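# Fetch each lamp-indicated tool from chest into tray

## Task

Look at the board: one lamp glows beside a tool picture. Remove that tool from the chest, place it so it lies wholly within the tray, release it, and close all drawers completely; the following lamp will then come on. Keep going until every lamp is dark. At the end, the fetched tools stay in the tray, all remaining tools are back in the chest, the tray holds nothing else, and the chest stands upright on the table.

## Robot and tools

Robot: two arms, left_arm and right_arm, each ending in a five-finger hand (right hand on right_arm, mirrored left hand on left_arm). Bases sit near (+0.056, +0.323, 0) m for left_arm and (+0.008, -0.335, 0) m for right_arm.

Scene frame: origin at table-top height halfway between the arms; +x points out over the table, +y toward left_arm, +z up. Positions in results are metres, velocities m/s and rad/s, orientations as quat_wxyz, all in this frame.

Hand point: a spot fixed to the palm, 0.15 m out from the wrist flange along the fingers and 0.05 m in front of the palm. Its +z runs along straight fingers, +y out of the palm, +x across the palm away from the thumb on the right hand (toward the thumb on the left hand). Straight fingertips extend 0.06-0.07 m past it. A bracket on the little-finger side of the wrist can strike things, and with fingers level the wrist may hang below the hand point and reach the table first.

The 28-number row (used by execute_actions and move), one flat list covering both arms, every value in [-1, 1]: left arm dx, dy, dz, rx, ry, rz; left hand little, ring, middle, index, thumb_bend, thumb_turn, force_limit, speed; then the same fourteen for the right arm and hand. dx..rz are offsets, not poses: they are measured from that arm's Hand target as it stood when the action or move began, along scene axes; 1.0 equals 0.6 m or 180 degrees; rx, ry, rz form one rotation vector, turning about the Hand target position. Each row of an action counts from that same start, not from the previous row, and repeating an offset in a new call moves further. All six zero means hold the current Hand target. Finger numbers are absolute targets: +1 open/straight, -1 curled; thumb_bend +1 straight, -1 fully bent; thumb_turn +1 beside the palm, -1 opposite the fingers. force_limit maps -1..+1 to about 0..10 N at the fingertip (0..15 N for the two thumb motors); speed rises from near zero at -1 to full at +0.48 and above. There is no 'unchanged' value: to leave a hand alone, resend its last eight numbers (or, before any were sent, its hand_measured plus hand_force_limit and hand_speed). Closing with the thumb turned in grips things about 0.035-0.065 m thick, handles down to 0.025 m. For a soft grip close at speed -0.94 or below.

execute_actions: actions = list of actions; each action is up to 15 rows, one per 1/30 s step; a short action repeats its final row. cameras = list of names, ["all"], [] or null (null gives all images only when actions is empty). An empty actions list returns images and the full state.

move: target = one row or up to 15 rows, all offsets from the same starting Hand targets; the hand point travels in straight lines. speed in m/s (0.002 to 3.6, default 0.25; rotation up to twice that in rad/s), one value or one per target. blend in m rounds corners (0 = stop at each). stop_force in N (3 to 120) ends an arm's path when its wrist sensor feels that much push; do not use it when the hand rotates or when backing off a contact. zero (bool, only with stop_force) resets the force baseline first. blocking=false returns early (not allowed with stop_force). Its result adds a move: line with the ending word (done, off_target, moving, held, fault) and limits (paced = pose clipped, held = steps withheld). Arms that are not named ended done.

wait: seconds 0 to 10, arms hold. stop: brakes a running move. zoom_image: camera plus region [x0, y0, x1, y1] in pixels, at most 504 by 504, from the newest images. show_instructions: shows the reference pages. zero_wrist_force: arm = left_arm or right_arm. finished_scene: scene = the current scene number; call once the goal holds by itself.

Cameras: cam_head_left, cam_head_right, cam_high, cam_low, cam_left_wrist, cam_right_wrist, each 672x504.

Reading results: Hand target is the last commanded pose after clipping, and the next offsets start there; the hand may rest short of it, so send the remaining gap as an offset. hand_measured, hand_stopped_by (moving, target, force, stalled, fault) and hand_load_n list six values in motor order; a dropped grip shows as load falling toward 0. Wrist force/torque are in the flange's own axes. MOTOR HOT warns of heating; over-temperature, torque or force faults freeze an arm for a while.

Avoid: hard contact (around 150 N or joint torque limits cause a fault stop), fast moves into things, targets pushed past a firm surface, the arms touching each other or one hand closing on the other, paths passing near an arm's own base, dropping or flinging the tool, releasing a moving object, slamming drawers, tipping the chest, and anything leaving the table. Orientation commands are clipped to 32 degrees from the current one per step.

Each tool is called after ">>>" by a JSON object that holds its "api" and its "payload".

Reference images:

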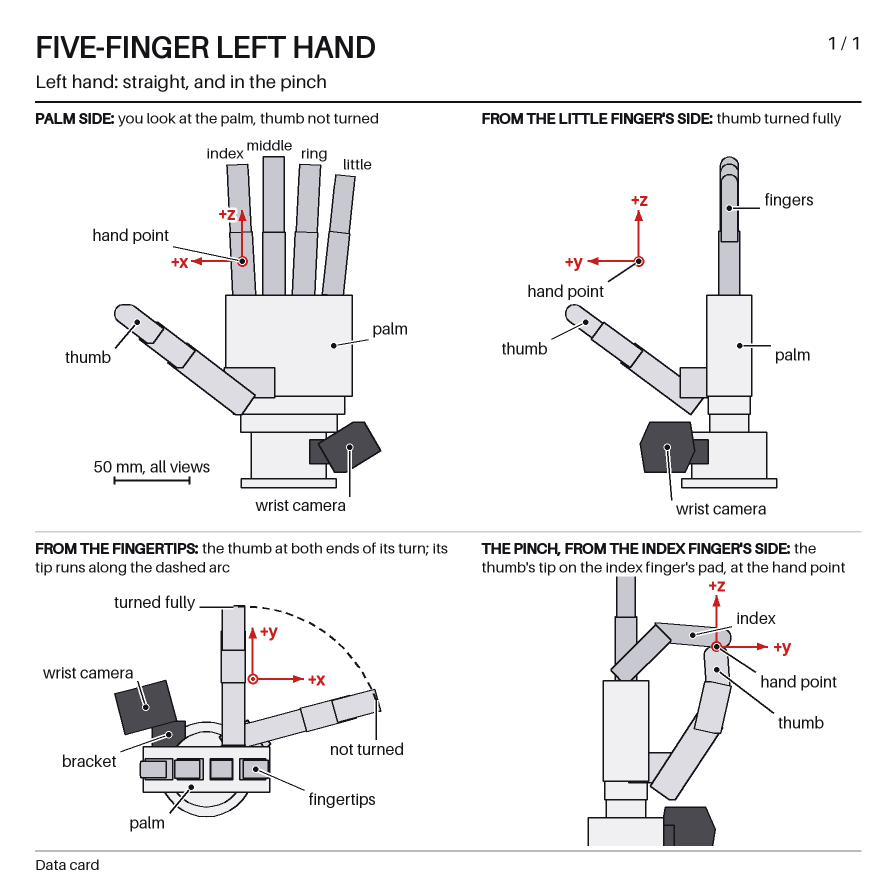

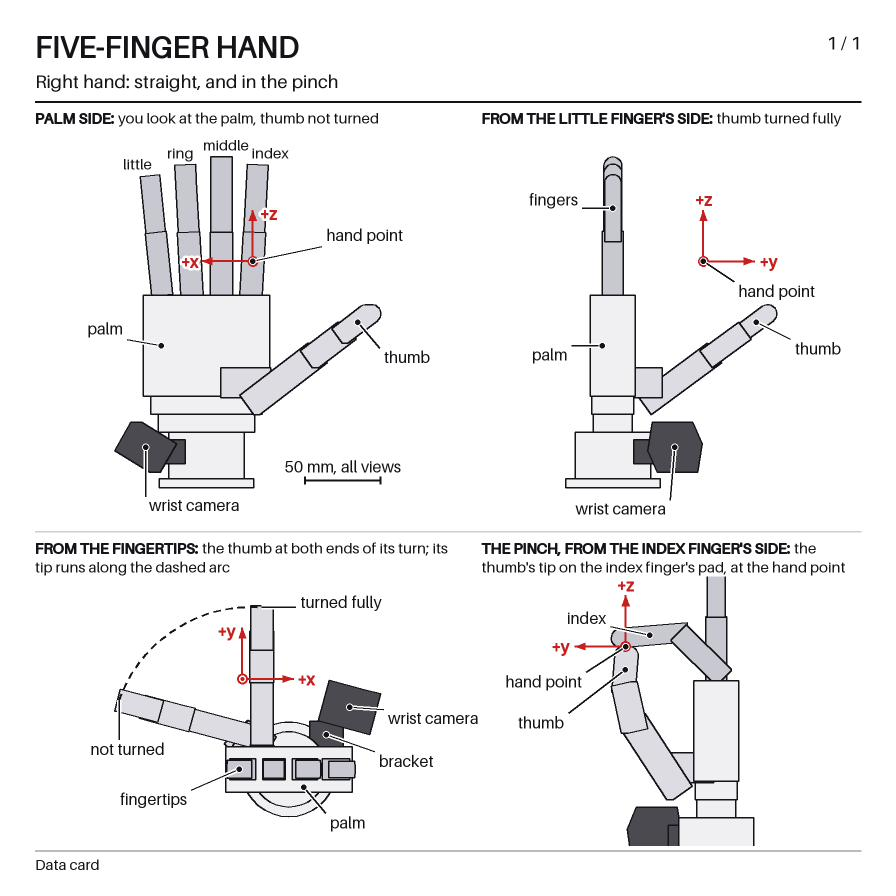

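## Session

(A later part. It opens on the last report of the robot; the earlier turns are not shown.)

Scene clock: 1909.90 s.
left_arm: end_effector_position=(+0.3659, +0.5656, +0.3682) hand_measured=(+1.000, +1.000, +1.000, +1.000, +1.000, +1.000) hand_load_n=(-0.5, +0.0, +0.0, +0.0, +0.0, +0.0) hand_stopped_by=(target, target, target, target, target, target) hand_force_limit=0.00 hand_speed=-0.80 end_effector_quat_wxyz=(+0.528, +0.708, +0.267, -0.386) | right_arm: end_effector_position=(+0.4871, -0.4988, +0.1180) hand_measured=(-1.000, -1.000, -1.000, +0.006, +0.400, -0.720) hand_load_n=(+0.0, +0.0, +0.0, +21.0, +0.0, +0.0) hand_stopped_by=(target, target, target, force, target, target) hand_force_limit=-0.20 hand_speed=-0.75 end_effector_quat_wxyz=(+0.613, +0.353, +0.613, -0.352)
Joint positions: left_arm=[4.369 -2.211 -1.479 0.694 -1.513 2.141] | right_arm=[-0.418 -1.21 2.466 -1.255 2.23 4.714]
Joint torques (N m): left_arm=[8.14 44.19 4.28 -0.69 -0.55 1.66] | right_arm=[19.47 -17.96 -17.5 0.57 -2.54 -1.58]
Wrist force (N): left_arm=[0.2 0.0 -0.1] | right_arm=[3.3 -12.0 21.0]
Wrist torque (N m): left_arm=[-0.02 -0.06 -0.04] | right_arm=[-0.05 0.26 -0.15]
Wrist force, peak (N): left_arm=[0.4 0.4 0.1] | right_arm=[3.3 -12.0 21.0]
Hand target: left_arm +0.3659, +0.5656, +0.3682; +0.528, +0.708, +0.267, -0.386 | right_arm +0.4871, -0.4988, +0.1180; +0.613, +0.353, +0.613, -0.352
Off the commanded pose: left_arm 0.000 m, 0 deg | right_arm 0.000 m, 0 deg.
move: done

>>> {"api": "move", "payload": {"target": [0,0,0,0,0,0,1,1,1,1,1,1,0,-0.8,0.0002,-0.0025,0,0,0,0,-1,-1,-1,-0.6,0.4,-0.72,-0.2,-0.75], "speed": 0.02}}

>>> {"api": "move", "payload": {"target": [0,0,0,0,0,0,1,1,1,1,1,1,0,-0.8,-0.14,-0.0126,0,0,0,0,-1,-1,-1,-0.6,0.4,-0.72,-0.2,-0.75], "speed": 0.05, "stop_force": 12, "cameras": ["cam_head_left"]}}

Scene clock: 1917.53 s.
left_arm: end_effector_position=(+0.3659, +0.5656, +0.3682) hand_measured=(+1.000, +1.000, +1.000, +1.000, +1.000, +1.000) hand_load_n=(+0.0, +0.0, +0.0, +0.0, +0.0, +0.0) hand_stopped_by=(target, target, target, target, target, target) hand_force_limit=0.00 hand_speed=-0.80 end_effector_quat_wxyz=(+0.528, +0.708, +0.267, -0.386) | right_arm: end_effector_position=(+0.4872, -0.5003, +0.1180) hand_measured=(-1.000, -1.000, -1.000, +0.006, +0.400, -0.720) hand_load_n=(+0.0, +0.0, +0.0, +11.0, +0.5, +0.0) hand_stopped_by=(target, target, target, force, target, target) hand_force_limit=-0.20 hand_speed=-0.75 end_effector_quat_wxyz=(+0.613, +0.353, +0.613, -0.352)
Joint positions: left_arm=[4.369 -2.211 -1.479 0.694 -1.513 2.141] | right_arm=[-0.423 -1.21 2.466 -1.255 2.225 4.714]
Joint torques (N m): left_arm=[8.56 43.64 4.1 -0.54 -0.52 1.99] | right_arm=[4.54 -17.35 -16.42 0.8 -2.12 0.21]
Wrist force (N): left_arm=[0.4 0.0 0.0] | right_arm=[1.8 -5.1 12.1]
Wrist torque (N m): left_arm=[-0.01 -0.07 -0.03] | right_arm=[-0.13 0.26 -0.15]
Wrist force, peak (N): left_arm=[0.5 0.1 0.0] | right_arm=[3.3 -12.2 21.1]
Hand target: left_arm +0.3659, +0.5656, +0.3682; +0.528, +0.708, +0.267, -0.386 | right_arm +0.4872, -0.5003, +0.1180; +0.613, +0.353, +0.613, -0.352
Off the commanded pose: left_arm 0.000 m, 0 deg | right_arm 0.000 m, 0 deg.
move: done

Scene clock: 1920.10 s.
left_arm: end_effector_position=(+0.3659, +0.5656, +0.3682) hand_measured=(+1.000, +1.000, +1.000, +1.000, +1.000, +1.000) hand_load_n=(+0.0, +0.0, +0.0, +0.0, +0.0, +0.0) hand_stopped_by=(target, target, target, target, target, target) hand_force_limit=0.00 hand_speed=-0.80 end_effector_quat_wxyz=(+0.528, +0.708, +0.267, -0.386) | right_arm: end_effector_position=(+0.4032, -0.5078, +0.1180) hand_measured=(-1.000, -1.000, -1.000, +0.002, +0.400, -0.720) hand_load_n=(+0.0, +0.0, +0.0, +0.0, +0.0, +0.0) hand_stopped_by=(target, target, target, force, target, target) hand_force_limit=-0.20 hand_speed=-0.75 end_effector_quat_wxyz=(+0.613, +0.353, +0.613, -0.352)
Joint positions: left_arm=[4.369 -2.211 -1.479 0.694 -1.513 2.141] | right_arm=[-0.633 -1.316 2.719 -1.402 2.015 4.714]
Joint torques (N m): left_arm=[8.32 44.02 4.67 -0.75 -0.4 1.81] | right_arm=[7.55 -8 -14.66 1.51 0.33 -1.11]
Wrist force (N): left_arm=[0.3 0.0 0.0] | right_arm=[-1.7 -0.3 2.1]
Wrist torque (N m): left_arm=[-0.02 -0.07 -0.03] | right_arm=[-0.11 0.00 -0.10]
Wrist force, peak (N): left_arm=[0.5 -0.1 0.3] | right_arm=[0.0 -6.2 22.6]
Hand target: left_arm +0.3659, +0.5656, +0.3682; +0.528, +0.708, +0.267, -0.386 | right_arm +0.4032, -0.5078, +0.1180; +0.613, +0.353, +0.613, -0.352
Off the commanded pose: left_arm 0.000 m, 0 deg | right_arm 0.000 m, 0 deg.
move: done
Images, in order (width x height): cam_head_left 672x504.

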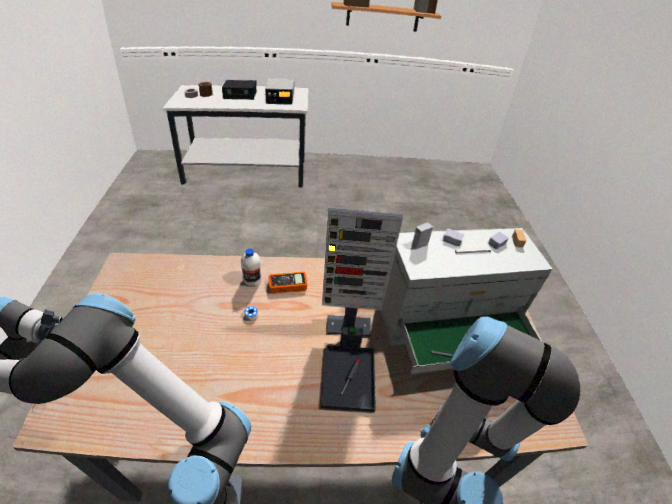

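>>> {"api": "move", "payload": {"target": [[0,0,0,0,0,0,1,1,1,1,1,1,0,-0.8,0,0,0,0,0,0,-1,-1,-1,0.35,0.4,-0.72,-0.2,-0.5],[0,0,0,0,0,0,1,1,1,1,1,1,0,-0.8,0.0005,-0.005,0,0,0,0,-1,-1,-1,0.35,0.4,-0.72,-0.2,-0.5]], "speed": 0.03}}

>>> {"api": "move", "payload": {"target": [0,0,0,0,0,0,1,1,1,1,1,1,0,-0.8,-0.007,0,0.3,0,0,0,-1,-1,-1,0.35,0.4,-0.72,-0.2,-0.5], "speed": 0.15, "stop_force": 10}}

Scene clock: 1933.47 s.
left_arm: end_effector_position=(+0.3659, +0.5656, +0.3682) hand_measured=(+1.000, +1.000, +1.000, +1.000, +1.000, +1.000) hand_load_n=(+0.0, +0.0, +0.0, +0.0, +0.0, +0.0) hand_stopped_by=(target, target, target, target, target, target) hand_force_limit=0.00 hand_speed=-0.80 end_effector_quat_wxyz=(+0.528, +0.708, +0.267, -0.386) | right_arm: end_effector_position=(+0.4035, -0.5109, +0.1180) hand_measured=(-1.000, -1.000, -1.000, +0.350, +0.400, -0.720) hand_load_n=(+0.0, +0.0, +0.0, +0.0, +0.0, +0.0) hand_stopped_by=(target, target, target, target, target, target) hand_force_limit=-0.20 hand_speed=-0.50 end_effector_quat_wxyz=(+0.613, +0.353, +0.613, -0.352)
Joint positions: left_arm=[4.369 -2.211 -1.479 0.694 -1.513 2.141] | right_arm=[-0.647 -1.316 2.719 -1.402 2.002 4.714]
Joint torques (N m): left_arm=[8.42 43.06 3.79 -0.79 -0.43 1.82] | right_arm=[4.7 -8.94 -13.72 1.24 0.05 1.62]
Wrist force (N): left_arm=[0.2 0.0 0.0] | right_arm=[-1.6 -0.6 2.3]
Wrist torque (N m): left_arm=[-0.01 -0.05 -0.04] | right_arm=[-0.17 -0.01 -0.11]
Wrist force, peak (N): left_arm=[0.6 0.0 0.1] | right_arm=[-1.8 -0.4 2.4]
Hand target: left_arm +0.3659, +0.5656, +0.3682; +0.528, +0.708, +0.267, -0.386 | right_arm +0.4035, -0.5108, +0.1180; +0.613, +0.353, +0.613, -0.352
Off the commanded pose: left_arm 0.000 m, 0 deg | right_arm 0.000 m, 0 deg.
move: done

Scene clock: 1935.70 s.
left_arm: end_effector_position=(+0.3659, +0.5656, +0.3682) hand_measured=(+1.000, +1.000, +1.000, +1.000, +1.000, +1.000) hand_load_n=(+0.0, +0.0, +0.0, +0.0, +0.0, +0.0) hand_stopped_by=(target, target, target, target, target, target) hand_force_limit=0.00 hand_speed=-0.80 end_effector_quat_wxyz=(+0.528, +0.708, +0.267, -0.386) | right_arm: end_effector_position=(+0.3993, -0.5108, +0.2980) hand_measured=(-1.000, -1.000, -1.000, +0.350, +0.400, -0.720) hand_load_n=(+0.0, +0.0, +0.0, +0.0, +0.0, -0.5) hand_stopped_by=(target, target, target, target, target, target) hand_force_limit=-0.20 hand_speed=-0.50 end_effector_quat_wxyz=(+0.613, +0.353, +0.613, -0.352)
Joint positions: left_arm=[4.369 -2.211 -1.479 0.694 -1.513 2.141] | right_arm=[-0.661 -2.011 2.488 -0.475 1.988 4.714]
Joint torques (N m): left_arm=[8.36 44.58 3.93 -0.92 -0.62 1.79] | right_arm=[7.89 -9.18 -22.87 1.32 0.55 -0.2]
Wrist force (N): left_arm=[0.2 0.0 0.1] | right_arm=[-1.7 -0.6 2.0]
Wrist torque (N m): left_arm=[-0.03 -0.06 -0.03] | right_arm=[-0.18 0.04 -0.23]
Wrist force, peak (N): left_arm=[0.4 -0.2 -0.1] | right_arm=[-3.2 -0.7 2.1]
Hand target: left_arm +0.3659, +0.5656, +0.3682; +0.528, +0.708, +0.267, -0.386 | right_arm +0.3993, -0.5108, +0.2980; +0.613, +0.353, +0.613, -0.352
Off the commanded pose: left_arm 0.000 m, 0 deg | right_arm 0.000 m, 0 deg.
move: done

>>> {"api": "move", "payload": {"target": [0,0,0,0,0,0,1,1,1,1,1,1,0,-0.8,0.16,-0.05,0.003,-0.1527,0.4782,0.1073,-1,-1,0.35,0.35,0.4,-0.85,-0.2,-0.5], "speed": 0.3, "cameras": ["cam_right_wrist","cam_head_right"]}}

Scene clock: 1945.73 s.
left_arm: end_effector_position=(+0.3659, +0.5656, +0.3682) hand_measured=(+1.000, +1.000, +1.000, +1.000, +1.000, +1.000) hand_load_n=(+0.0, +0.0, +0.0, +0.0, +0.0, +0.0) hand_stopped_by=(target, target, target, target, target, target) hand_force_limit=0.00 hand_speed=-0.80 end_effector_quat_wxyz=(+0.528, +0.708, +0.267, -0.386) | right_arm: end_effector_position=(+0.4953, -0.5408, +0.2998) hand_measured=(-1.000, -1.000, +0.350, +0.350, +0.400, -0.812) hand_load_n=(+0.0, +0.0, +0.0, +0.0, +0.0, +0.0) hand_stopped_by=(target, target, target, target, target, force) hand_force_limit=-0.20 hand_speed=-0.50 end_effector_quat_wxyz=(+0.141, -0.216, +0.814, -0.520)
Joint positions: left_arm=[4.369 -2.211 -1.479 0.694 -1.513 2.141] | right_arm=[-0.54 -1.584 1.687 0.392 2.058 3.394]
Joint torques (N m): left_arm=[8 43.23 4.32 -0.69 -0.34 1.8] | right_arm=[-4.23 -16.33 -15.27 -1.68 -0.77 -0.81]
Wrist force (N): left_arm=[0.3 0.0 -0.1] | right_arm=[-1.4 -0.6 2.4]
Wrist torque (N m): left_arm=[-0.02 -0.08 -0.03] | right_arm=[-0.14 0.00 -0.22]
Wrist force, peak (N): left_arm=[0.4 0.4 0.0] | right_arm=[-2.2 -1.2 2.6]
Hand target: left_arm +0.3659, +0.5656, +0.3682; +0.528, +0.708, +0.267, -0.386 | right_arm +0.4953, -0.5408, +0.2998; +0.141, -0.217, +0.814, -0.520
Off the commanded pose: left_arm 0.000 m, 0 deg | right_arm 0.000 m, 0 deg.
move: done
camera_calibration:
cam_right_wrist: T_world_to_cam=[[-0.404927, 0.169528, -0.898495, 0.567256], [0.425121, 0.904896, -0.0208543, 0.286762], [0.80951, -0.390413, -0.438487, -0.369988], [0, 0, 0, 1]] pos_world=[0.407298, -0.500104, 0.353422]
Images, in order (width x height): cam_head_right 672x504, cam_right_wrist 672x504.

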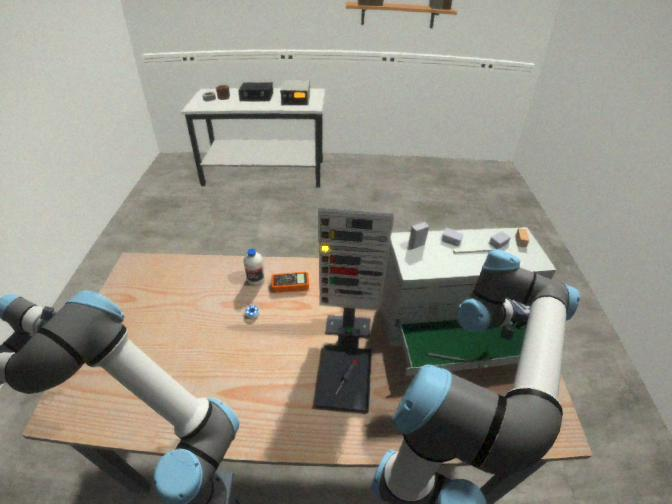

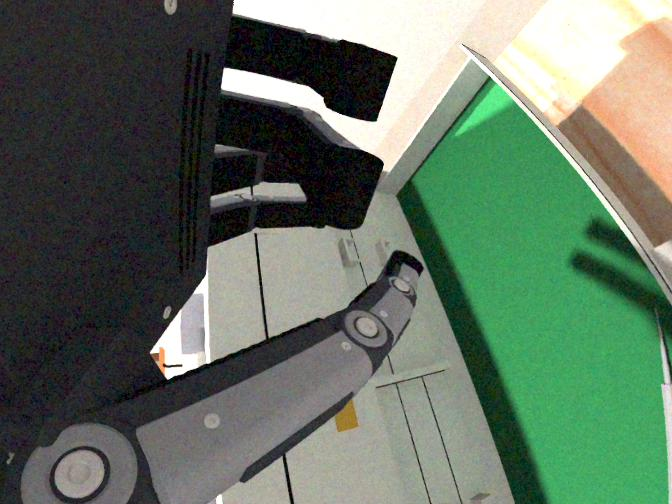

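>>> {"api": "zoom_image", "payload": {"camera": "cam_head_right", "region": [390, 310, 540, 390]}}

Scaled by 3.360.

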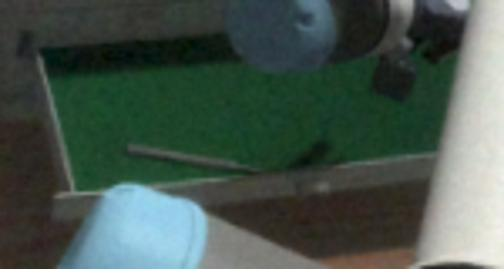

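>>> {"api": "move", "payload": {"target": [0,0,0,0,0,0,1,1,1,1,1,1,0,-0.8,-0.1,0.09,0.06,0,0,0.272,-1,-1,0.35,0.35,0.4,-0.86,-0.2,-0.5], "speed": 0.25, "cameras": ["cam_right_wrist","cam_head_left"]}}

Scene clock: 2003.00 s.
left_arm: end_effector_position=(+0.3659, +0.5656, +0.3682) hand_measured=(+1.000, +1.000, +1.000, +1.000, +1.000, +1.000) hand_load_n=(+0.0, +0.0, +0.0, +0.0, +0.0, +0.0) hand_stopped_by=(target, target, target, target, target, target) hand_force_limit=0.00 hand_speed=-0.80 end_effector_quat_wxyz=(+0.528, +0.708, +0.267, -0.386) | right_arm: end_effector_position=(+0.4353, -0.4869, +0.3358) hand_measured=(-1.000, -1.000, +0.350, +0.350, +0.400, -0.860) hand_load_n=(+0.0, +0.0, +0.0, +0.0, +0.0, +0.0) hand_stopped_by=(target, target, target, target, target, target) hand_force_limit=-0.20 hand_speed=-0.50 end_effector_quat_wxyz=(+0.343, -0.534, +0.651, -0.415)
Joint positions: left_arm=[4.369 -2.211 -1.479 0.694 -1.513 2.141] | right_arm=[-1.131 -1.814 1.814 0.643 0.777 2.655]
Joint torques (N m): left_arm=[8.4 43.36 4.55 -0.81 -0.32 1.81] | right_arm=[-2.83 -15.49 -7.74 -0.08 -1.62 -1.66]
Wrist force (N): left_arm=[0.2 0.0 0.1] | right_arm=[-1.1 -0.8 2.4]
Wrist torque (N m): left_arm=[-0.03 -0.05 -0.03] | right_arm=[-0.16 -0.06 -0.25]
Wrist force, peak (N): left_arm=[0.5 -0.3 0.1] | right_arm=[-1.9 -0.6 2.8]
Hand target: left_arm +0.3659, +0.5656, +0.3682; +0.528, +0.708, +0.267, -0.386 | right_arm +0.4353, -0.4868, +0.3358; +0.343, -0.535, +0.651, -0.415
Off the commanded pose: left_arm 0.000 m, 0 deg | right_arm 0.000 m, 0 deg.
move: done
camera_calibration:
cam_right_wrist: T_world_to_cam=[[-0.393769, -0.194237, -0.898453, 0.384182], [-0.403252, 0.914847, -0.0210459, 0.629736], [0.826035, 0.354016, -0.438565, 0.0706826], [0, 0, 0, 1]] pos_world=[0.346835, -0.526512, 0.389422]
Images, in order (width x height): cam_head_left 672x504, cam_right_wrist 672x504.

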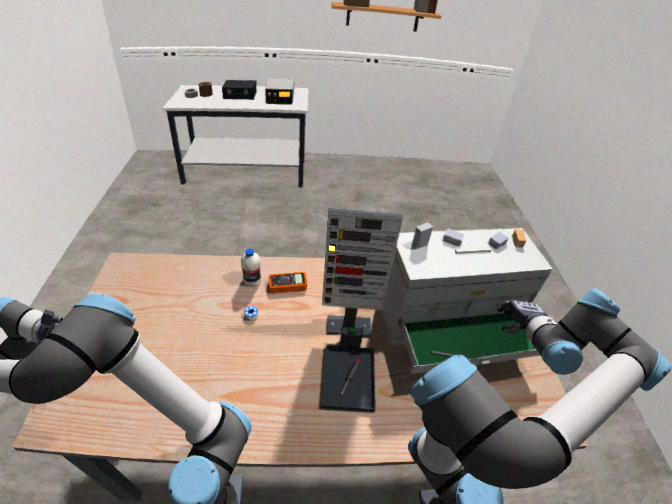

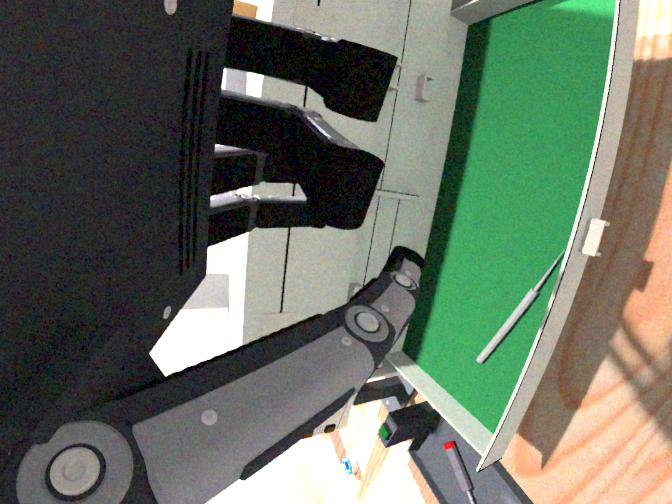

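>>> {"api": "move", "payload": {"target": [[0,0,0,0,0,0,1,1,1,1,1,1,0,-0.8,0,0,0,0,0,0,-1,-1,-1,1,1,1,-0.2,-0.3],[0,0,0,0,0,0,1,1,1,1,1,1,0,-0.8,-0.0855,0.2648,-0.19,0.0462,0.2174,0,-1,-1,-1,1,1,1,-0.2,-0.3]], "speed": 0.25, "cameras": ["cam_right_wrist","cam_head_left"]}}

Scene clock: 2082.73 s.
left_arm: end_effector_position=(+0.3659, +0.5656, +0.3682) hand_measured=(+1.000, +1.000, +1.000, +1.000, +1.000, +1.000) hand_load_n=(+0.0, +0.0, +0.0, +0.0, +0.0, +0.0) hand_stopped_by=(target, target, target, target, target, target) hand_force_limit=0.00 hand_speed=-0.80 end_effector_quat_wxyz=(+0.528, +0.708, +0.267, -0.386) | right_arm: end_effector_position=(+0.3841, -0.3280, +0.2219) hand_measured=(-1.000, -1.000, -1.000, +1.000, +1.000, +1.000) hand_load_n=(+0.0, +0.0, +0.0, +0.0, +0.0, +0.0) hand_stopped_by=(target, target, target, target, target, target) hand_force_limit=-0.20 hand_speed=-0.30 end_effector_quat_wxyz=(+0.143, -0.617, +0.756, -0.165)
Joint positions: left_arm=[4.369 -2.211 -1.479 0.694 -1.513 2.141] | right_arm=[-0.516 -1.581 1.769 0.962 1.441 2.891]
Joint torques (N m): left_arm=[7.92 42.91 5.73 -1.08 -0.25 1.71] | right_arm=[4.68 -13.09 -6.37 -0.58 -0.31 -0.4]
Wrist force (N): left_arm=[0.4 -0.1 0.2] | right_arm=[-1.0 0.1 2.1]
Wrist torque (N m): left_arm=[-0.04 -0.08 -0.02] | right_arm=[-0.05 0.00 -0.07]
Wrist force, peak (N): left_arm=[0.6 -0.2 -0.1] | right_arm=[-1.8 0.3 2.6]
Hand target: left_arm +0.3659, +0.5656, +0.3682; +0.528, +0.708, +0.267, -0.386 | right_arm +0.3840, -0.3279, +0.2218; +0.143, -0.617, +0.756, -0.165
Off the commanded pose: left_arm 0.000 m, 0 deg | right_arm 0.000 m, 0 deg.
move: done
camera_calibration:
cam_right_wrist: T_world_to_cam=[[-0.879652, -0.0911277, -0.466807, 0.417147], [-0.28296, 0.889156, 0.359633, 0.32223], [0.382291, 0.448439, -0.807933, 0.290229], [0, 0, 0, 1]] pos_world=[0.34717, -0.378649, 0.313328]
Images, in order (width x height): cam_head_left 672x504, cam_right_wrist 672x504.

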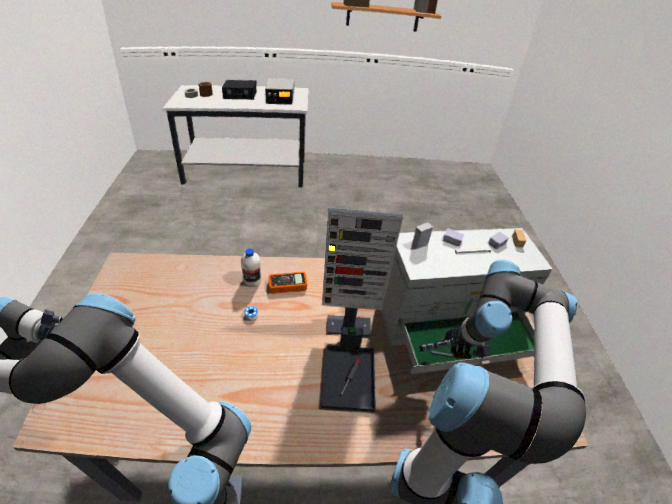

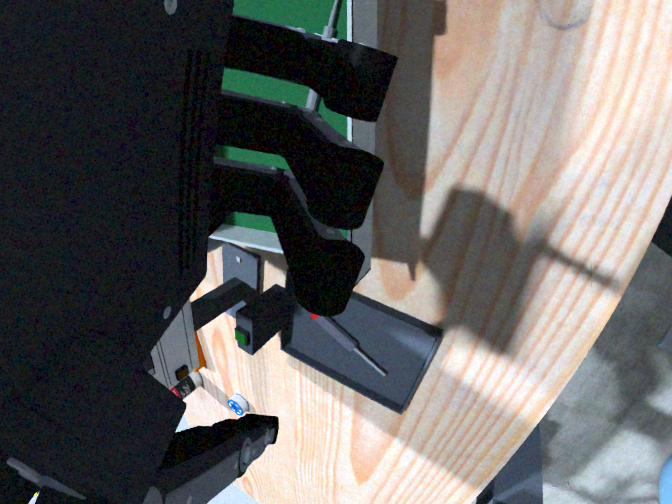

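>>> {"api": "move", "payload": {"target": [[0,0,0,0,0,0,1,1,1,1,1,1,0,-0.8,0,0,-0.125,0,0,0,-1,-1,-1,1,1,1,-0.2,-0.3],[0,0,0,0,0,0,1,1,1,1,1,1,0,-0.8,0,0,-0.165,0,0,0,-1,-1,-1,1,1,1,-0.2,-0.3]], "speed": [0.1,0.02], "stop_force": 4, "cameras": ["cam_right_wrist","cam_head_left"]}}

>>> {"api": "zoom_image", "payload": {"camera": "cam_head_left", "region": [390, 290, 550, 390]}}

Scene clock: 2100.43 s.
left_arm: end_effector_position=(+0.3659, +0.5656, +0.3682) hand_measured=(+1.000, +1.000, +1.000, +1.000, +1.000, +1.000) hand_load_n=(+0.0, +0.0, +0.0, +0.0, +0.0, +0.0) hand_stopped_by=(target, target, target, target, target, target) hand_force_limit=0.00 hand_speed=-0.80 end_effector_quat_wxyz=(+0.528, +0.708, +0.267, -0.386) | right_arm: end_effector_position=(+0.3840, -0.3279, +0.1331) hand_measured=(-1.000, -1.000, -1.000, +1.000, +1.000, +1.000) hand_load_n=(+0.0, +0.0, +0.0, +0.0, +0.0, +0.0) hand_stopped_by=(target, target, target, target, target, target) hand_force_limit=-0.20 hand_speed=-0.30 end_effector_quat_wxyz=(+0.143, -0.617, +0.756, -0.165)
Joint positions: left_arm=[4.369 -2.211 -1.479 0.694 -1.513 2.141] | right_arm=[-0.516 -1.516 1.94 0.726 1.441 2.891]
Joint torques (N m): left_arm=[7.49 41.07 5.12 -0.96 -0.18 1.54] | right_arm=[2.82 -24.67 -24.57 0.98 0.26 2.06]
Wrist force (N): left_arm=[0.1 -0.1 0.1] | right_arm=[-0.7 -1.3 -1.6]
Wrist torque (N m): left_arm=[-0.04 -0.04 -0.04] | right_arm=[0.20 0.00 -0.07]
Wrist force, peak (N): left_arm=[0.7 -0.1 0.1] | right_arm=[-1.1 -4.8 -12.4]
Hand target: left_arm +0.3659, +0.5656, +0.3682; +0.528, +0.708, +0.267, -0.386 | right_arm +0.3840, -0.3280, +0.1331; +0.143, -0.617, +0.756, -0.165 (not the last commanded pose)
Off the commanded pose: left_arm 0.000 m, 0 deg | right_arm 0.010 m, 0 deg.
move: contact (right_arm); path passed 1 of 2 targets
camera_calibration:
cam_right_wrist: T_world_to_cam=[[-0.879843, -0.0910197, -0.466467, 0.375733], [-0.282772, 0.88912, 0.35987, 0.353944], [0.38199, 0.448533, -0.808024, 0.218599], [0, 0, 0, 1]] pos_world=[0.347169, -0.378549, 0.224527]
Images, in order (width x height): cam_head_left 672x504, cam_right_wrist 672x504.

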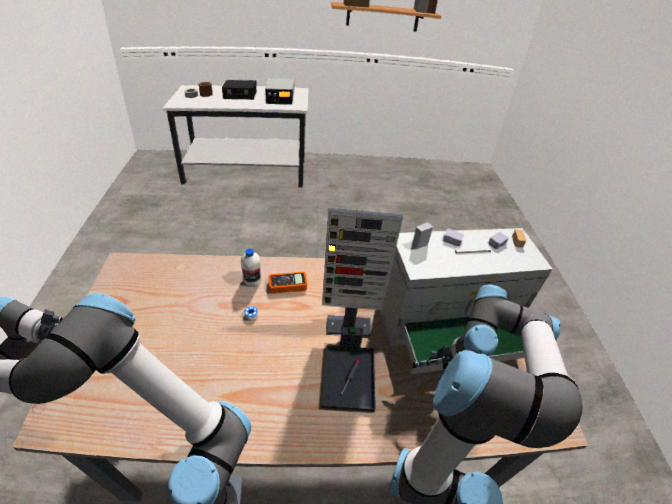

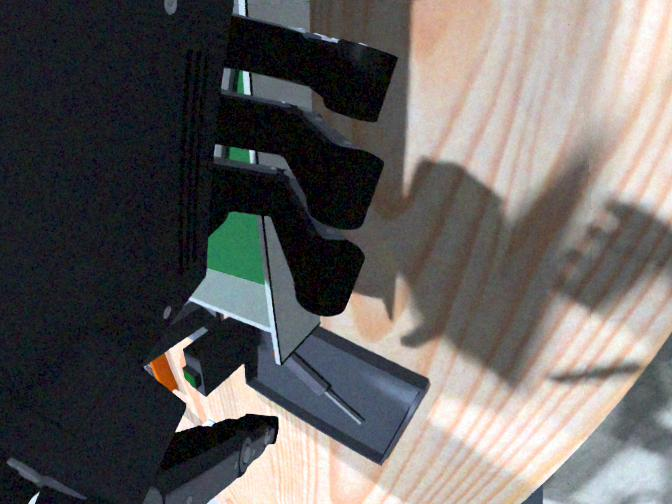

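Scaled by 3.150.

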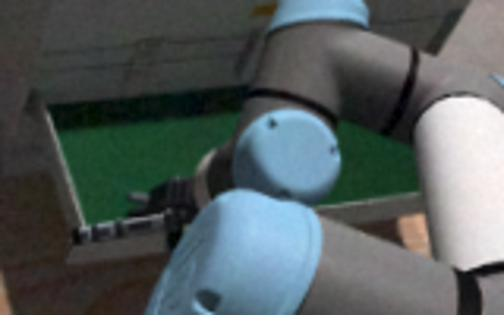

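>>> {"api": "move", "payload": {"target": [[0,0,0,0,0,0,1,1,1,1,1,1,0,-0.8,0,0,0.005,0,0,0,-1,-1,-1,1,1,1,-0.2,-0.3],[0,0,0,0,0,0,1,1,1,1,1,1,0,-0.8,0.1,-0.01,0.005,0,0,0,-1,-1,-1,1,1,1,-0.2,-0.3]], "speed": 0.05, "stop_force": 6, "cameras": ["cam_right_wrist","cam_head_left"]}}

>>> {"api": "zoom_image", "payload": {"camera": "cam_head_left", "region": [390, 290, 550, 390]}}

Scene clock: 2110.43 s.
left_arm: end_effector_position=(+0.3659, +0.5656, +0.3682) hand_measured=(+1.000, +1.000, +1.000, +1.000, +1.000, +1.000) hand_load_n=(+0.0, +0.0, +0.0, +0.0, +0.0, +0.0) hand_stopped_by=(target, target, target, target, target, target) hand_force_limit=0.00 hand_speed=-0.80 end_effector_quat_wxyz=(+0.528, +0.708, +0.267, -0.386) | right_arm: end_effector_position=(+0.4440, -0.3340, +0.1361) hand_measured=(-1.000, -1.000, -1.000, +1.000, +1.000, +1.000) hand_load_n=(+0.0, +0.0, +0.0, +0.0, +0.0, +0.0) hand_stopped_by=(target, target, target, target, target, target) hand_force_limit=-0.20 hand_speed=-0.30 end_effector_quat_wxyz=(+0.143, -0.617, +0.756, -0.165)
Joint positions: left_arm=[4.369 -2.211 -1.479 0.694 -1.513 2.141] | right_arm=[-0.452 -1.373 1.766 0.75 1.468 2.95]
Joint torques (N m): left_arm=[7.05 42.75 4.76 -0.94 -0.11 1.79] | right_arm=[-6.15 -31.54 -4.77 -0.63 -1.31 -1.93]
Wrist force (N): left_arm=[0.3 0.2 0.2] | right_arm=[-0.9 -0.1 2.1]
Wrist torque (N m): left_arm=[0.00 -0.06 -0.04] | right_arm=[-0.10 0.01 -0.19]
Wrist force, peak (N): left_arm=[0.5 0.2 0.1] | right_arm=[-1.0 0.1 2.5]
Hand target: left_arm +0.3659, +0.5656, +0.3682; +0.528, +0.708, +0.267, -0.386 | right_arm +0.4440, -0.3340, +0.1361; +0.143, -0.617, +0.756, -0.165
Off the commanded pose: left_arm 0.000 m, 0 deg | right_arm 0.000 m, 0 deg.
move: done
camera_calibration:
cam_right_wrist: T_world_to_cam=[[-0.879812, -0.0909859, -0.466532, 0.429393], [-0.282729, 0.889172, 0.359774, 0.375191], [0.382092, 0.448435, -0.808029, 0.200718], [0, 0, 0, 1]] pos_world=[0.407169, -0.384549, 0.227527]
Images, in order (width x height): cam_head_left 672x504, cam_right_wrist 672x504.

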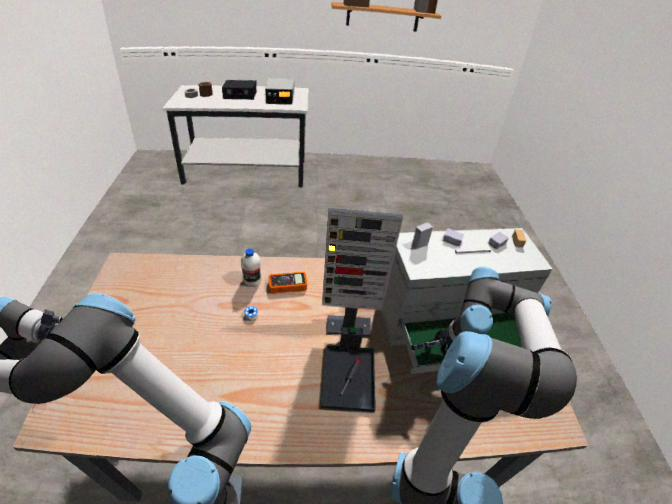

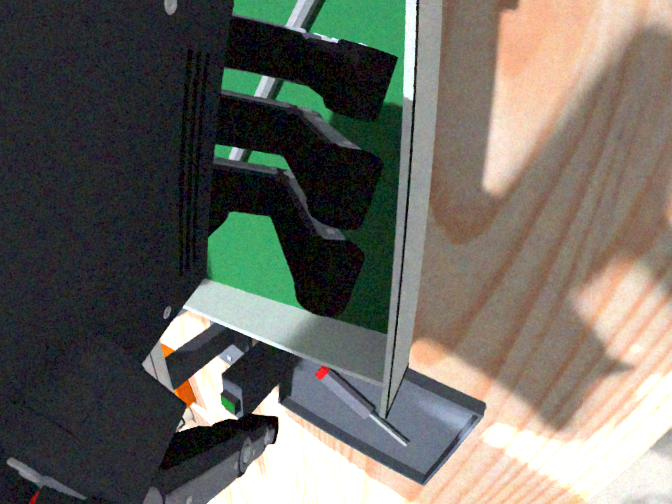

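Scaled by 3.150.

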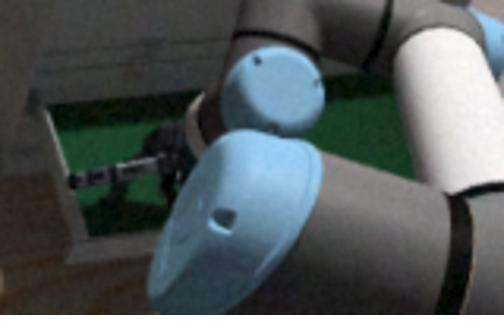

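>>> {"api": "move", "payload": {"target": [[0,0,0,0,0,0,1,1,1,1,1,1,0,-0.8,0,0,0.1,0,0,0,-1,-1,-1,1,1,1,-0.2,-0.3],[0,0,0,0,0,0,1,1,1,1,1,1,0,-0.8,-0.0067,-0.25,0.3333,-0.0462,-0.2174,0,-1,-1,-1,1,1,1,-0.2,-0.3]], "speed": 0.25, "cameras": ["cam_right_wrist"]}}

Scene clock: 2121.30 s.
left_arm: end_effector_position=(+0.3659, +0.5656, +0.3682) hand_measured=(+1.000, +1.000, +1.000, +1.000, +1.000, +1.000) hand_load_n=(+0.0, +0.0, +0.0, +0.0, +0.0, +0.0) hand_stopped_by=(target, target, target, target, target, target) hand_force_limit=0.00 hand_speed=-0.80 end_effector_quat_wxyz=(+0.528, +0.708, +0.267, -0.386) | right_arm: end_effector_position=(+0.4399, -0.4839, +0.3360) hand_measured=(-1.000, -1.000, -1.000, +1.000, +1.000, +1.000) hand_load_n=(+0.0, +0.0, +0.0, -0.5, +0.0, +0.0) hand_stopped_by=(target, target, target, target, target, target) hand_force_limit=-0.20 hand_speed=-0.30 end_effector_quat_wxyz=(+0.343, -0.535, +0.651, -0.415)
Joint positions: left_arm=[4.369 -2.211 -1.479 0.694 -1.513 2.141] | right_arm=[-1.108 -1.81 1.808 0.631 0.796 2.675]
Joint torques (N m): left_arm=[8.01 42.92 4.73 -0.81 -0.12 1.81] | right_arm=[-7.53 -5.1 -30.39 3.08 -1.65 0.52]
Wrist force (N): left_arm=[0.4 0.0 0.0] | right_arm=[-1.0 -0.6 2.4]
Wrist torque (N m): left_arm=[-0.02 -0.08 -0.03] | right_arm=[-0.15 -0.06 -0.24]
Wrist force, peak (N): left_arm=[0.6 0.1 0.1] | right_arm=[-1.9 0.0 3.2]
Hand target: left_arm +0.3659, +0.5656, +0.3682; +0.528, +0.708, +0.267, -0.386 | right_arm +0.4400, -0.4840, +0.3361; +0.343, -0.535, +0.651, -0.415
Off the commanded pose: left_arm 0.000 m, 0 deg | right_arm 0.000 m, 0 deg.
move: done
camera_calibration:
cam_right_wrist: T_world_to_cam=[[-0.393899, -0.194139, -0.898417, 0.386839], [-0.403382, 0.914795, -0.0208204, 0.628781], [0.82591, 0.354204, -0.438649, 0.0660833], [0, 0, 0, 1]] pos_world=[0.351435, -0.523512, 0.389621]
Images, in order (width x height): cam_right_wrist 672x504.

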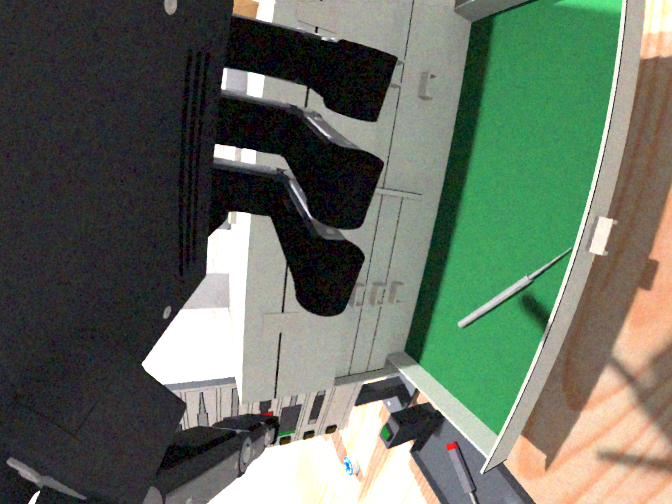

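>>> {"api": "move", "payload": {"target": [0,0,0,0,0,0,1,1,1,1,1,1,0,-0.8,0.11,0.155,-0.2267,0,0,-0.1083,-1,-1,0.35,0.35,0.4,-0.85,-0.1,-0.3], "speed": 0.25, "cameras": ["cam_right_wrist"]}}

Scene clock: 2139.33 s.
left_arm: end_effector_position=(+0.3659, +0.5656, +0.3682) hand_measured=(+1.000, +1.000, +1.000, +1.000, +1.000, +1.000) hand_load_n=(+0.0, +0.0, +0.0, +0.0, +0.0, +0.0) hand_stopped_by=(target, target, target, target, target, target) hand_force_limit=0.00 hand_speed=-0.80 end_effector_quat_wxyz=(+0.528, +0.708, +0.267, -0.386) | right_arm: end_effector_position=(+0.5060, -0.3910, +0.2001) hand_measured=(-1.000, -1.000, +0.350, +0.350, +0.400, -0.850) hand_load_n=(+0.0, +0.0, +0.0, +0.0, +0.0, +0.0) hand_stopped_by=(target, target, target, target, target, target) hand_force_limit=-0.10 hand_speed=-0.30 end_effector_quat_wxyz=(+0.268, -0.417, +0.733, -0.467)
Joint positions: left_arm=[4.369 -2.211 -1.479 0.694 -1.513 2.141] | right_arm=[-0.416 -1.681 2.033 0.087 1.708 3.21]
Joint torques (N m): left_arm=[8.19 42.14 5 -1.05 -0.01 2.01] | right_arm=[7.54 -7.96 -7.48 -2.43 1.37 2.3]
Wrist force (N): left_arm=[0.4 0.0 0.1] | right_arm=[-1.2 -0.6 2.5]
Wrist torque (N m): left_arm=[-0.02 -0.08 -0.02] | right_arm=[-0.19 -0.05 -0.13]
Wrist force, peak (N): left_arm=[0.4 0.1 -0.4] | right_arm=[-2.4 1.1 3.1]
Hand target: left_arm +0.3659, +0.5656, +0.3682; +0.528, +0.708, +0.267, -0.386 | right_arm +0.5060, -0.3910, +0.2001; +0.268, -0.417, +0.733, -0.467
Off the commanded pose: left_arm 0.000 m, 0 deg | right_arm 0.000 m, 0 deg.
move: done
camera_calibration:
cam_right_wrist: T_world_to_cam=[[-0.436038, -0.0517635, -0.898438, 0.385798], [-0.0749979, 0.996962, -0.0210412, 0.433622], [0.896798, 0.0582062, -0.438596, -0.2326], [0, 0, 0, 1]] pos_world=[0.409339, -0.398796, 0.253722]
Images, in order (width x height): cam_right_wrist 672x504.

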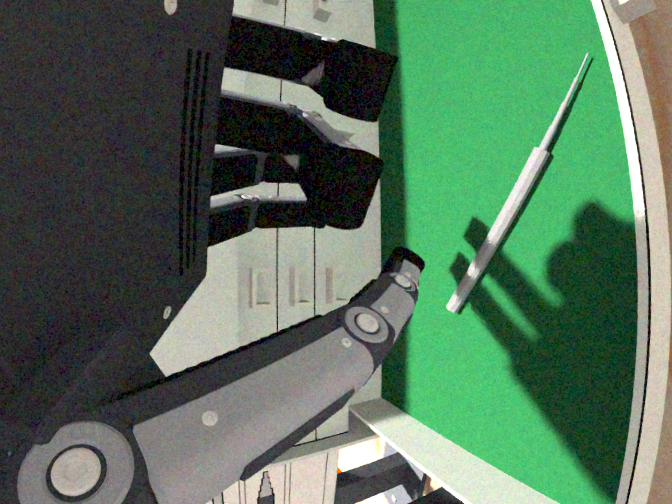

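>>> {"api": "move", "payload": {"target": [[0,0,0,0,0,0,1,1,1,1,1,1,0,-0.8,0.0043,-0.0025,-0.11,0,0,0,-1,-1,0.35,0.35,0.4,-0.85,-0.1,-0.3],[0,0,0,0,0,0,1,1,1,1,1,1,0,-0.8,0.0043,-0.0025,-0.16,0,0,0,-1,-1,0.35,0.35,0.4,-0.85,-0.1,-0.3]], "speed": [0.1,0.03], "stop_force": 4, "cameras": ["cam_right_wrist"]}}

Scene clock: 2156.90 s.
left_arm: end_effector_position=(+0.3659, +0.5656, +0.3682) hand_measured=(+1.000, +1.000, +1.000, +1.000, +1.000, +1.000) hand_load_n=(+0.0, +0.0, +0.0, +0.0, +0.0, +0.0) hand_stopped_by=(target, target, target, target, target, target) hand_force_limit=0.00 hand_speed=-0.80 end_effector_quat_wxyz=(+0.528, +0.708, +0.267, -0.386) | right_arm: end_effector_position=(+0.5085, -0.3925, +0.1176) hand_measured=(-1.000, -1.000, +0.350, +0.350, +0.398, -0.850) hand_load_n=(+0.0, +0.0, +0.0, +0.0, -2.0, +0.5) hand_stopped_by=(target, target, target, target, target, target) hand_force_limit=-0.10 hand_speed=-0.30 end_effector_quat_wxyz=(+0.268, -0.417, +0.733, -0.467)
Joint positions: left_arm=[4.369 -2.211 -1.479 0.694 -1.513 2.141] | right_arm=[-0.418 -1.572 2.168 -0.158 1.706 3.209]
Joint torques (N m): left_arm=[7.86 41.61 5.11 -0.85 -0.12 1.87] | right_arm=[-1 -8.33 -25.26 -1.91 0.54 -1.54]
Wrist force (N): left_arm=[0.2 -0.1 0.0] | right_arm=[-1.7 -2.8 2.6]
Wrist torque (N m): left_arm=[-0.04 -0.06 -0.03] | right_arm=[-0.19 -0.08 -0.10]
Wrist force, peak (N): left_arm=[0.6 0.1 0.1] | right_arm=[-4.1 -12.0 -5.7]
Hand target: left_arm +0.3659, +0.5656, +0.3682; +0.528, +0.708, +0.267, -0.386 | right_arm +0.5085, -0.3925, +0.1176; +0.268, -0.417, +0.733, -0.467 (not the last commanded pose)
Off the commanded pose: left_arm 0.000 m, 0 deg | right_arm 0.014 m, 0 deg.
move: contact (right_arm); path passed 1 of 2 targets
camera_calibration:
cam_right_wrist: T_world_to_cam=[[-0.436038, -0.0517635, -0.898438, 0.312689], [-0.0749979, 0.996962, -0.0210412, 0.433569], [0.896798, 0.0582062, -0.438596, -0.270939], [0, 0, 0, 1]] pos_world=[0.411839, -0.400296, 0.171222]
Images, in order (width x height): cam_right_wrist 672x504.

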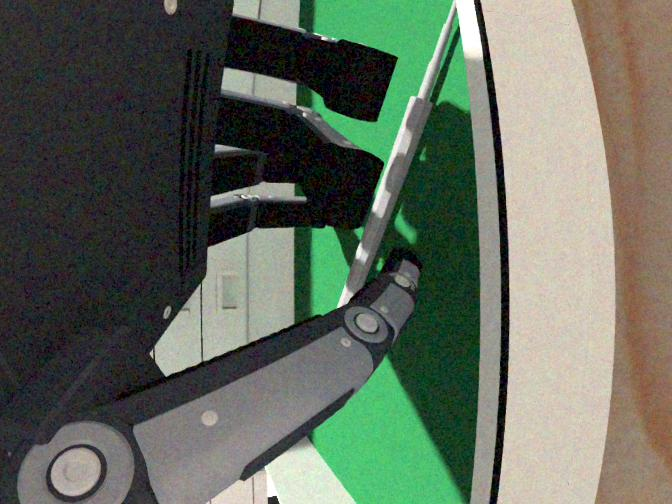

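>>> {"api": "move", "payload": {"target": [0,0,0,0,0,0,1,1,1,1,1,1,0,-0.8,0,0,0.0042,0,0,0,-1,-1,0.35,0.35,0.4,-0.85,-0.1,-0.3], "speed": 0.03}}

>>> {"api": "move", "payload": {"target": [0,0,0,0,0,0,1,1,1,1,1,1,0,-0.8,0,0,0,0,0,0,-1,-1,-0.4,-0.4,0.4,-0.85,-0.1,-0.8], "cameras": ["cam_right_wrist"]}}

Scene clock: 2166.07 s.
left_arm: end_effector_position=(+0.3659, +0.5656, +0.3682) hand_measured=(+1.000, +1.000, +1.000, +1.000, +1.000, +1.000) hand_load_n=(+0.0, +0.0, +0.0, +0.0, +0.0, +0.0) hand_stopped_by=(target, target, target, target, target, target) hand_force_limit=0.00 hand_speed=-0.80 end_effector_quat_wxyz=(+0.528, +0.708, +0.267, -0.386) | right_arm: end_effector_position=(+0.5085, -0.3925, +0.1201) hand_measured=(-1.000, -1.000, +0.350, +0.350, +0.400, -0.850) hand_load_n=(+0.0, +0.0, +0.0, +0.0, +0.0, +0.0) hand_stopped_by=(target, target, target, target, target, target) hand_force_limit=-0.10 hand_speed=-0.30 end_effector_quat_wxyz=(+0.268, -0.417, +0.733, -0.467)
Joint positions: left_arm=[4.369 -2.211 -1.479 0.694 -1.513 2.141] | right_arm=[-0.418 -1.576 2.164 -0.15 1.706 3.209]
Joint torques (N m): left_arm=[7.51 40.7 4.84 -0.96 0.03 1.85] | right_arm=[-7.09 -18.18 -22.49 0.86 -0.14 -1.25]
Wrist force (N): left_arm=[0.4 0.1 -0.1] | right_arm=[-1.2 -0.6 2.7]
Wrist torque (N m): left_arm=[-0.01 -0.08 -0.03] | right_arm=[-0.18 -0.08 -0.10]
Wrist force, peak (N): left_arm=[0.5 0.1 0.2] | right_arm=[-1.9 -2.9 2.6]
Hand target: left_arm +0.3659, +0.5656, +0.3682; +0.528, +0.708, +0.267, -0.386 | right_arm +0.5085, -0.3925, +0.1201; +0.268, -0.417, +0.733, -0.467
Off the commanded pose: left_arm 0.000 m, 0 deg | right_arm 0.000 m, 0 deg.
move: done

Scene clock: 2167.70 s.
left_arm: end_effector_position=(+0.3659, +0.5656, +0.3682) hand_measured=(+1.000, +1.000, +1.000, +1.000, +1.000, +1.000) hand_load_n=(+0.0, +0.0, +0.0, +0.0, -0.5, +0.0) hand_stopped_by=(target, target, target, target, target, target) hand_force_limit=0.00 hand_speed=-0.80 end_effector_quat_wxyz=(+0.528, +0.708, +0.267, -0.386) | right_arm: end_effector_position=(+0.5085, -0.3925, +0.1201) hand_measured=(-1.000, -1.000, -0.312, -0.400, +0.402, -0.850) hand_load_n=(+0.0, +0.0, +4.5, +0.0, +6.0, +0.5) hand_stopped_by=(target, target, force, target, target, target) hand_force_limit=-0.10 hand_speed=-0.80 end_effector_quat_wxyz=(+0.268, -0.417, +0.733, -0.467)
Joint positions: left_arm=[4.369 -2.211 -1.479 0.694 -1.513 2.141] | right_arm=[-0.418 -1.576 2.164 -0.15 1.706 3.209]
Joint torques (N m): left_arm=[7.77 41.27 5.38 -1.06 0.21 1.71] | right_arm=[-6.4 -8.59 -4.81 -1.7 0.27 -1.59]
Wrist force (N): left_arm=[0.1 -0.1 0.0] | right_arm=[-1.6 -3.7 1.9]
Wrist torque (N m): left_arm=[-0.03 -0.05 -0.04] | right_arm=[-0.21 -0.10 -0.19]
Wrist force, peak (N): left_arm=[0.6 0.0 0.0] | right_arm=[-1.5 -4.0 1.7]
Hand target: left_arm +0.3659, +0.5656, +0.3682; +0.528, +0.708, +0.267, -0.386 | right_arm +0.5085, -0.3925, +0.1201; +0.268, -0.417, +0.733, -0.467
Off the commanded pose: left_arm 0.000 m, 0 deg | right_arm 0.000 m, 0 deg.
move: done
camera_calibration:
cam_right_wrist: T_world_to_cam=[[-0.436038, -0.0517635, -0.898438, 0.314935], [-0.0749979, 0.996962, -0.0210412, 0.433622], [0.896798, 0.0582062, -0.438596, -0.269842], [0, 0, 0, 1]] pos_world=[0.411839, -0.400296, 0.173722]
Images, in order (width x height): cam_right_wrist 672x504.

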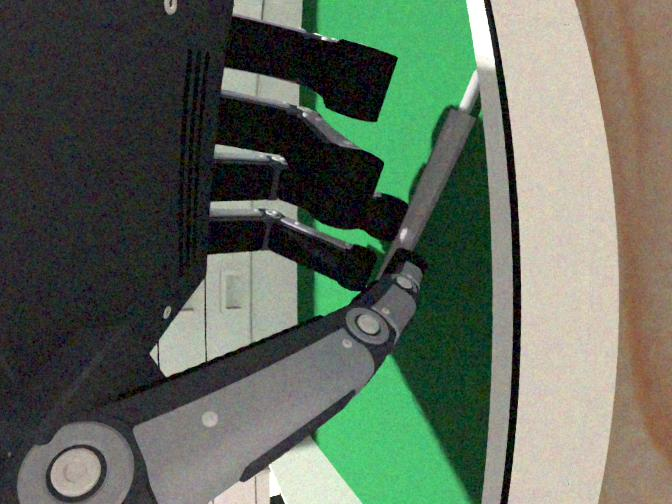

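>>> {"api": "move", "payload": {"target": [0,0,0,0,0,0,1,1,1,1,1,1,0,-0.8,0,0,0,0,0,0,-1,-1,-0.4,-0.7,0.4,-0.85,-0.1,-0.8]}}

>>> {"api": "move", "payload": {"target": [0,0,0,0,0,0,1,1,1,1,1,1,0,-0.8,0,0,0.1,0,0,0,-1,-1,-0.4,-0.7,0.4,-0.85,-0.1,-0.8], "speed": 0.1, "cameras": ["cam_right_wrist"]}}

Scene clock: 2173.93 s.
left_arm: end_effector_position=(+0.3659, +0.5656, +0.3682) hand_measured=(+1.000, +1.000, +1.000, +1.000, +1.000, +1.000) hand_load_n=(+0.0, +0.0, +0.0, +0.0, +0.0, +0.0) hand_stopped_by=(target, target, target, target, target, target) hand_force_limit=0.00 hand_speed=-0.80 end_effector_quat_wxyz=(+0.528, +0.708, +0.267, -0.386) | right_arm: end_effector_position=(+0.5085, -0.3925, +0.1201) hand_measured=(-1.000, -1.000, -0.312, -0.700, +0.402, -0.850) hand_load_n=(+0.0, +0.0, +5.0, +0.0, +6.0, +0.5) hand_stopped_by=(target, target, force, target, target, target) hand_force_limit=-0.10 hand_speed=-0.80 end_effector_quat_wxyz=(+0.268, -0.417, +0.733, -0.467)
Joint positions: left_arm=[4.369 -2.211 -1.479 0.694 -1.513 2.141] | right_arm=[-0.418 -1.576 2.164 -0.15 1.706 3.209]
Joint torques (N m): left_arm=[6.86 42.22 4.78 -1.06 0.01 1.94] | right_arm=[-6.14 -8.65 -4.28 -1.8 -0.16 -1.67]
Wrist force (N): left_arm=[0.1 -0.1 -0.2] | right_arm=[-1.6 -4.0 1.8]
Wrist torque (N m): left_arm=[-0.02 -0.05 -0.04] | right_arm=[-0.23 -0.09 -0.20]
Wrist force, peak (N): left_arm=[0.5 0.2 0.0] | right_arm=[-1.8 -4.0 1.8]
Hand target: left_arm +0.3659, +0.5656, +0.3682; +0.528, +0.708, +0.267, -0.386 | right_arm +0.5085, -0.3925, +0.1201; +0.268, -0.417, +0.733, -0.467
Off the commanded pose: left_arm 0.000 m, 0 deg | right_arm 0.000 m, 0 deg.
move: done

Scene clock: 2175.00 s.
left_arm: end_effector_position=(+0.3659, +0.5656, +0.3682) hand_measured=(+1.000, +1.000, +1.000, +1.000, +1.000, +1.000) hand_load_n=(+0.0, +0.0, +0.0, +0.0, +0.0, +0.0) hand_stopped_by=(target, target, target, target, target, target) hand_force_limit=0.00 hand_speed=-0.80 end_effector_quat_wxyz=(+0.528, +0.708, +0.267, -0.386) | right_arm: end_effector_position=(+0.5086, -0.3925, +0.1801) hand_measured=(-1.000, -1.000, -0.314, -0.700, +0.400, -0.850) hand_load_n=(+0.0, +0.0, +0.0, +0.0, +0.0, +0.0) hand_stopped_by=(target, target, force, target, target, target) hand_force_limit=-0.10 hand_speed=-0.80 end_effector_quat_wxyz=(+0.268, -0.417, +0.732, -0.467)
Joint positions: left_arm=[4.369 -2.211 -1.479 0.694 -1.513 2.141] | right_arm=[-0.418 -1.655 2.064 0.029 1.706 3.209]
Joint torques (N m): left_arm=[8.86 41.71 5.35 -1.11 0.01 1.66] | right_arm=[-0.33 -10.92 -9.33 -1.07 0.17 -1.16]
Wrist force (N): left_arm=[0.2 0.0 0.0] | right_arm=[-1.0 -0.8 2.6]
Wrist torque (N m): left_arm=[-0.01 -0.06 -0.04] | right_arm=[-0.20 -0.07 -0.10]
Wrist force, peak (N): left_arm=[0.4 0.2 -0.2] | right_arm=[-1.7 -3.5 1.9]
Hand target: left_arm +0.3659, +0.5656, +0.3682; +0.528, +0.708, +0.267, -0.386 | right_arm +0.5085, -0.3925, +0.1801; +0.268, -0.417, +0.733, -0.467
Off the commanded pose: left_arm 0.000 m, 0 deg | right_arm 0.000 m, 0 deg.
move: done
camera_calibration:
cam_right_wrist: T_world_to_cam=[[-0.435912, -0.0518462, -0.898495, 0.368814], [-0.07503, 0.996957, -0.0211264, 0.434923], [0.896856, 0.0582048, -0.438476, -0.243669], [0, 0, 0, 1]] pos_world=[0.411939, -0.400296, 0.233723]
Images, in order (width x height): cam_right_wrist 672x504.

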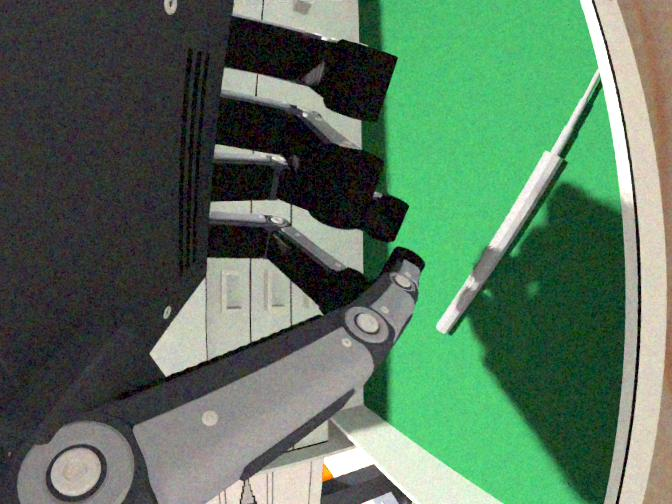

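>>> {"api": "move", "payload": {"target": [[0,0,0,0,0,0,1,1,1,1,1,1,0,-0.8,-0.0023,0.0092,0,0,0,-0.0083,-1,-1,0.35,0.35,0.2,-0.85,-0.1,-0.3],[0,0,0,0,0,0,1,1,1,1,1,1,0,-0.8,-0.0023,0.0092,-0.09,0,0,-0.0083,-1,-1,0.35,0.35,0.2,-0.85,-0.1,-0.3],[0,0,0,0,0,0,1,1,1,1,1,1,0,-0.8,-0.0023,0.0092,-0.13,0,0,-0.0083,-1,-1,0.35,0.35,0.2,-0.85,-0.1,-0.3]], "speed": [0.1,0.06,0.02], "stop_force": 3.5, "cameras": ["cam_right_wrist"]}}

Scene clock: 2222.80 s.
left_arm: end_effector_position=(+0.3659, +0.5656, +0.3682) hand_measured=(+1.000, +1.000, +1.000, +1.000, +1.000, +1.000) hand_load_n=(+0.0, +0.0, +0.0, -0.5, +0.0, +0.0) hand_stopped_by=(target, target, target, target, target, target) hand_force_limit=0.00 hand_speed=-0.80 end_effector_quat_wxyz=(+0.528, +0.708, +0.267, -0.386) | right_arm: end_effector_position=(+0.5071, -0.3869, +0.1156) hand_measured=(-1.000, -1.000, +0.350, +0.350, +0.340, -0.850) hand_load_n=(+0.0, +0.5, +0.0, +0.0, -2.0, +0.5) hand_stopped_by=(target, target, target, target, force, target) hand_force_limit=-0.10 hand_speed=-0.30 end_effector_quat_wxyz=(+0.262, -0.407, +0.738, -0.470)
Joint positions: left_arm=[4.369 -2.211 -1.479 0.694 -1.513 2.141] | right_arm=[-0.383 -1.564 2.166 -0.16 1.762 3.235]
Joint torques (N m): left_arm=[8.44 41.91 5.67 -1.2 -0.11 1.83] | right_arm=[5.61 -21.47 -24.05 -1.59 0.88 1.1]
Wrist force (N): left_arm=[0.2 -0.1 -0.1] | right_arm=[-1.9 -3.4 1.7]
Wrist torque (N m): left_arm=[-0.02 -0.07 -0.03] | right_arm=[-0.24 -0.08 -0.11]
Wrist force, peak (N): left_arm=[0.4 0.3 -0.3] | right_arm=[-2.7 -9.7 -5.9]
Hand target: left_arm +0.3659, +0.5656, +0.3682; +0.528, +0.708, +0.267, -0.386 | right_arm +0.5071, -0.3869, +0.1156; +0.262, -0.407, +0.738, -0.470 (not the last commanded pose)
Off the commanded pose: left_arm 0.000 m, 0 deg | right_arm 0.013 m, 0 deg.
move: contact (right_arm); path passed 2 of 3 targets
camera_calibration:
cam_right_wrist: T_world_to_cam=[[-0.437313, -0.0402587, -0.898408, 0.315662], [-0.0489327, 0.998583, -0.020929, 0.41535], [0.897977, 0.034809, -0.438664, -0.280545], [0, 0, 0, 1]] pos_world=[0.410291, -0.392287, 0.169222]
Images, in order (width x height): cam_right_wrist 672x504.

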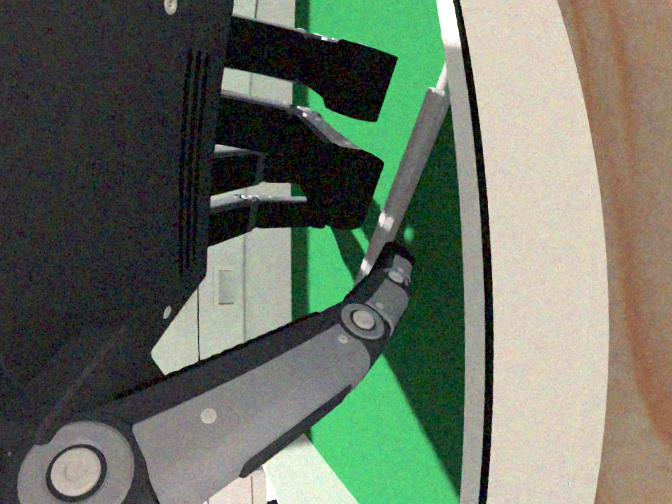

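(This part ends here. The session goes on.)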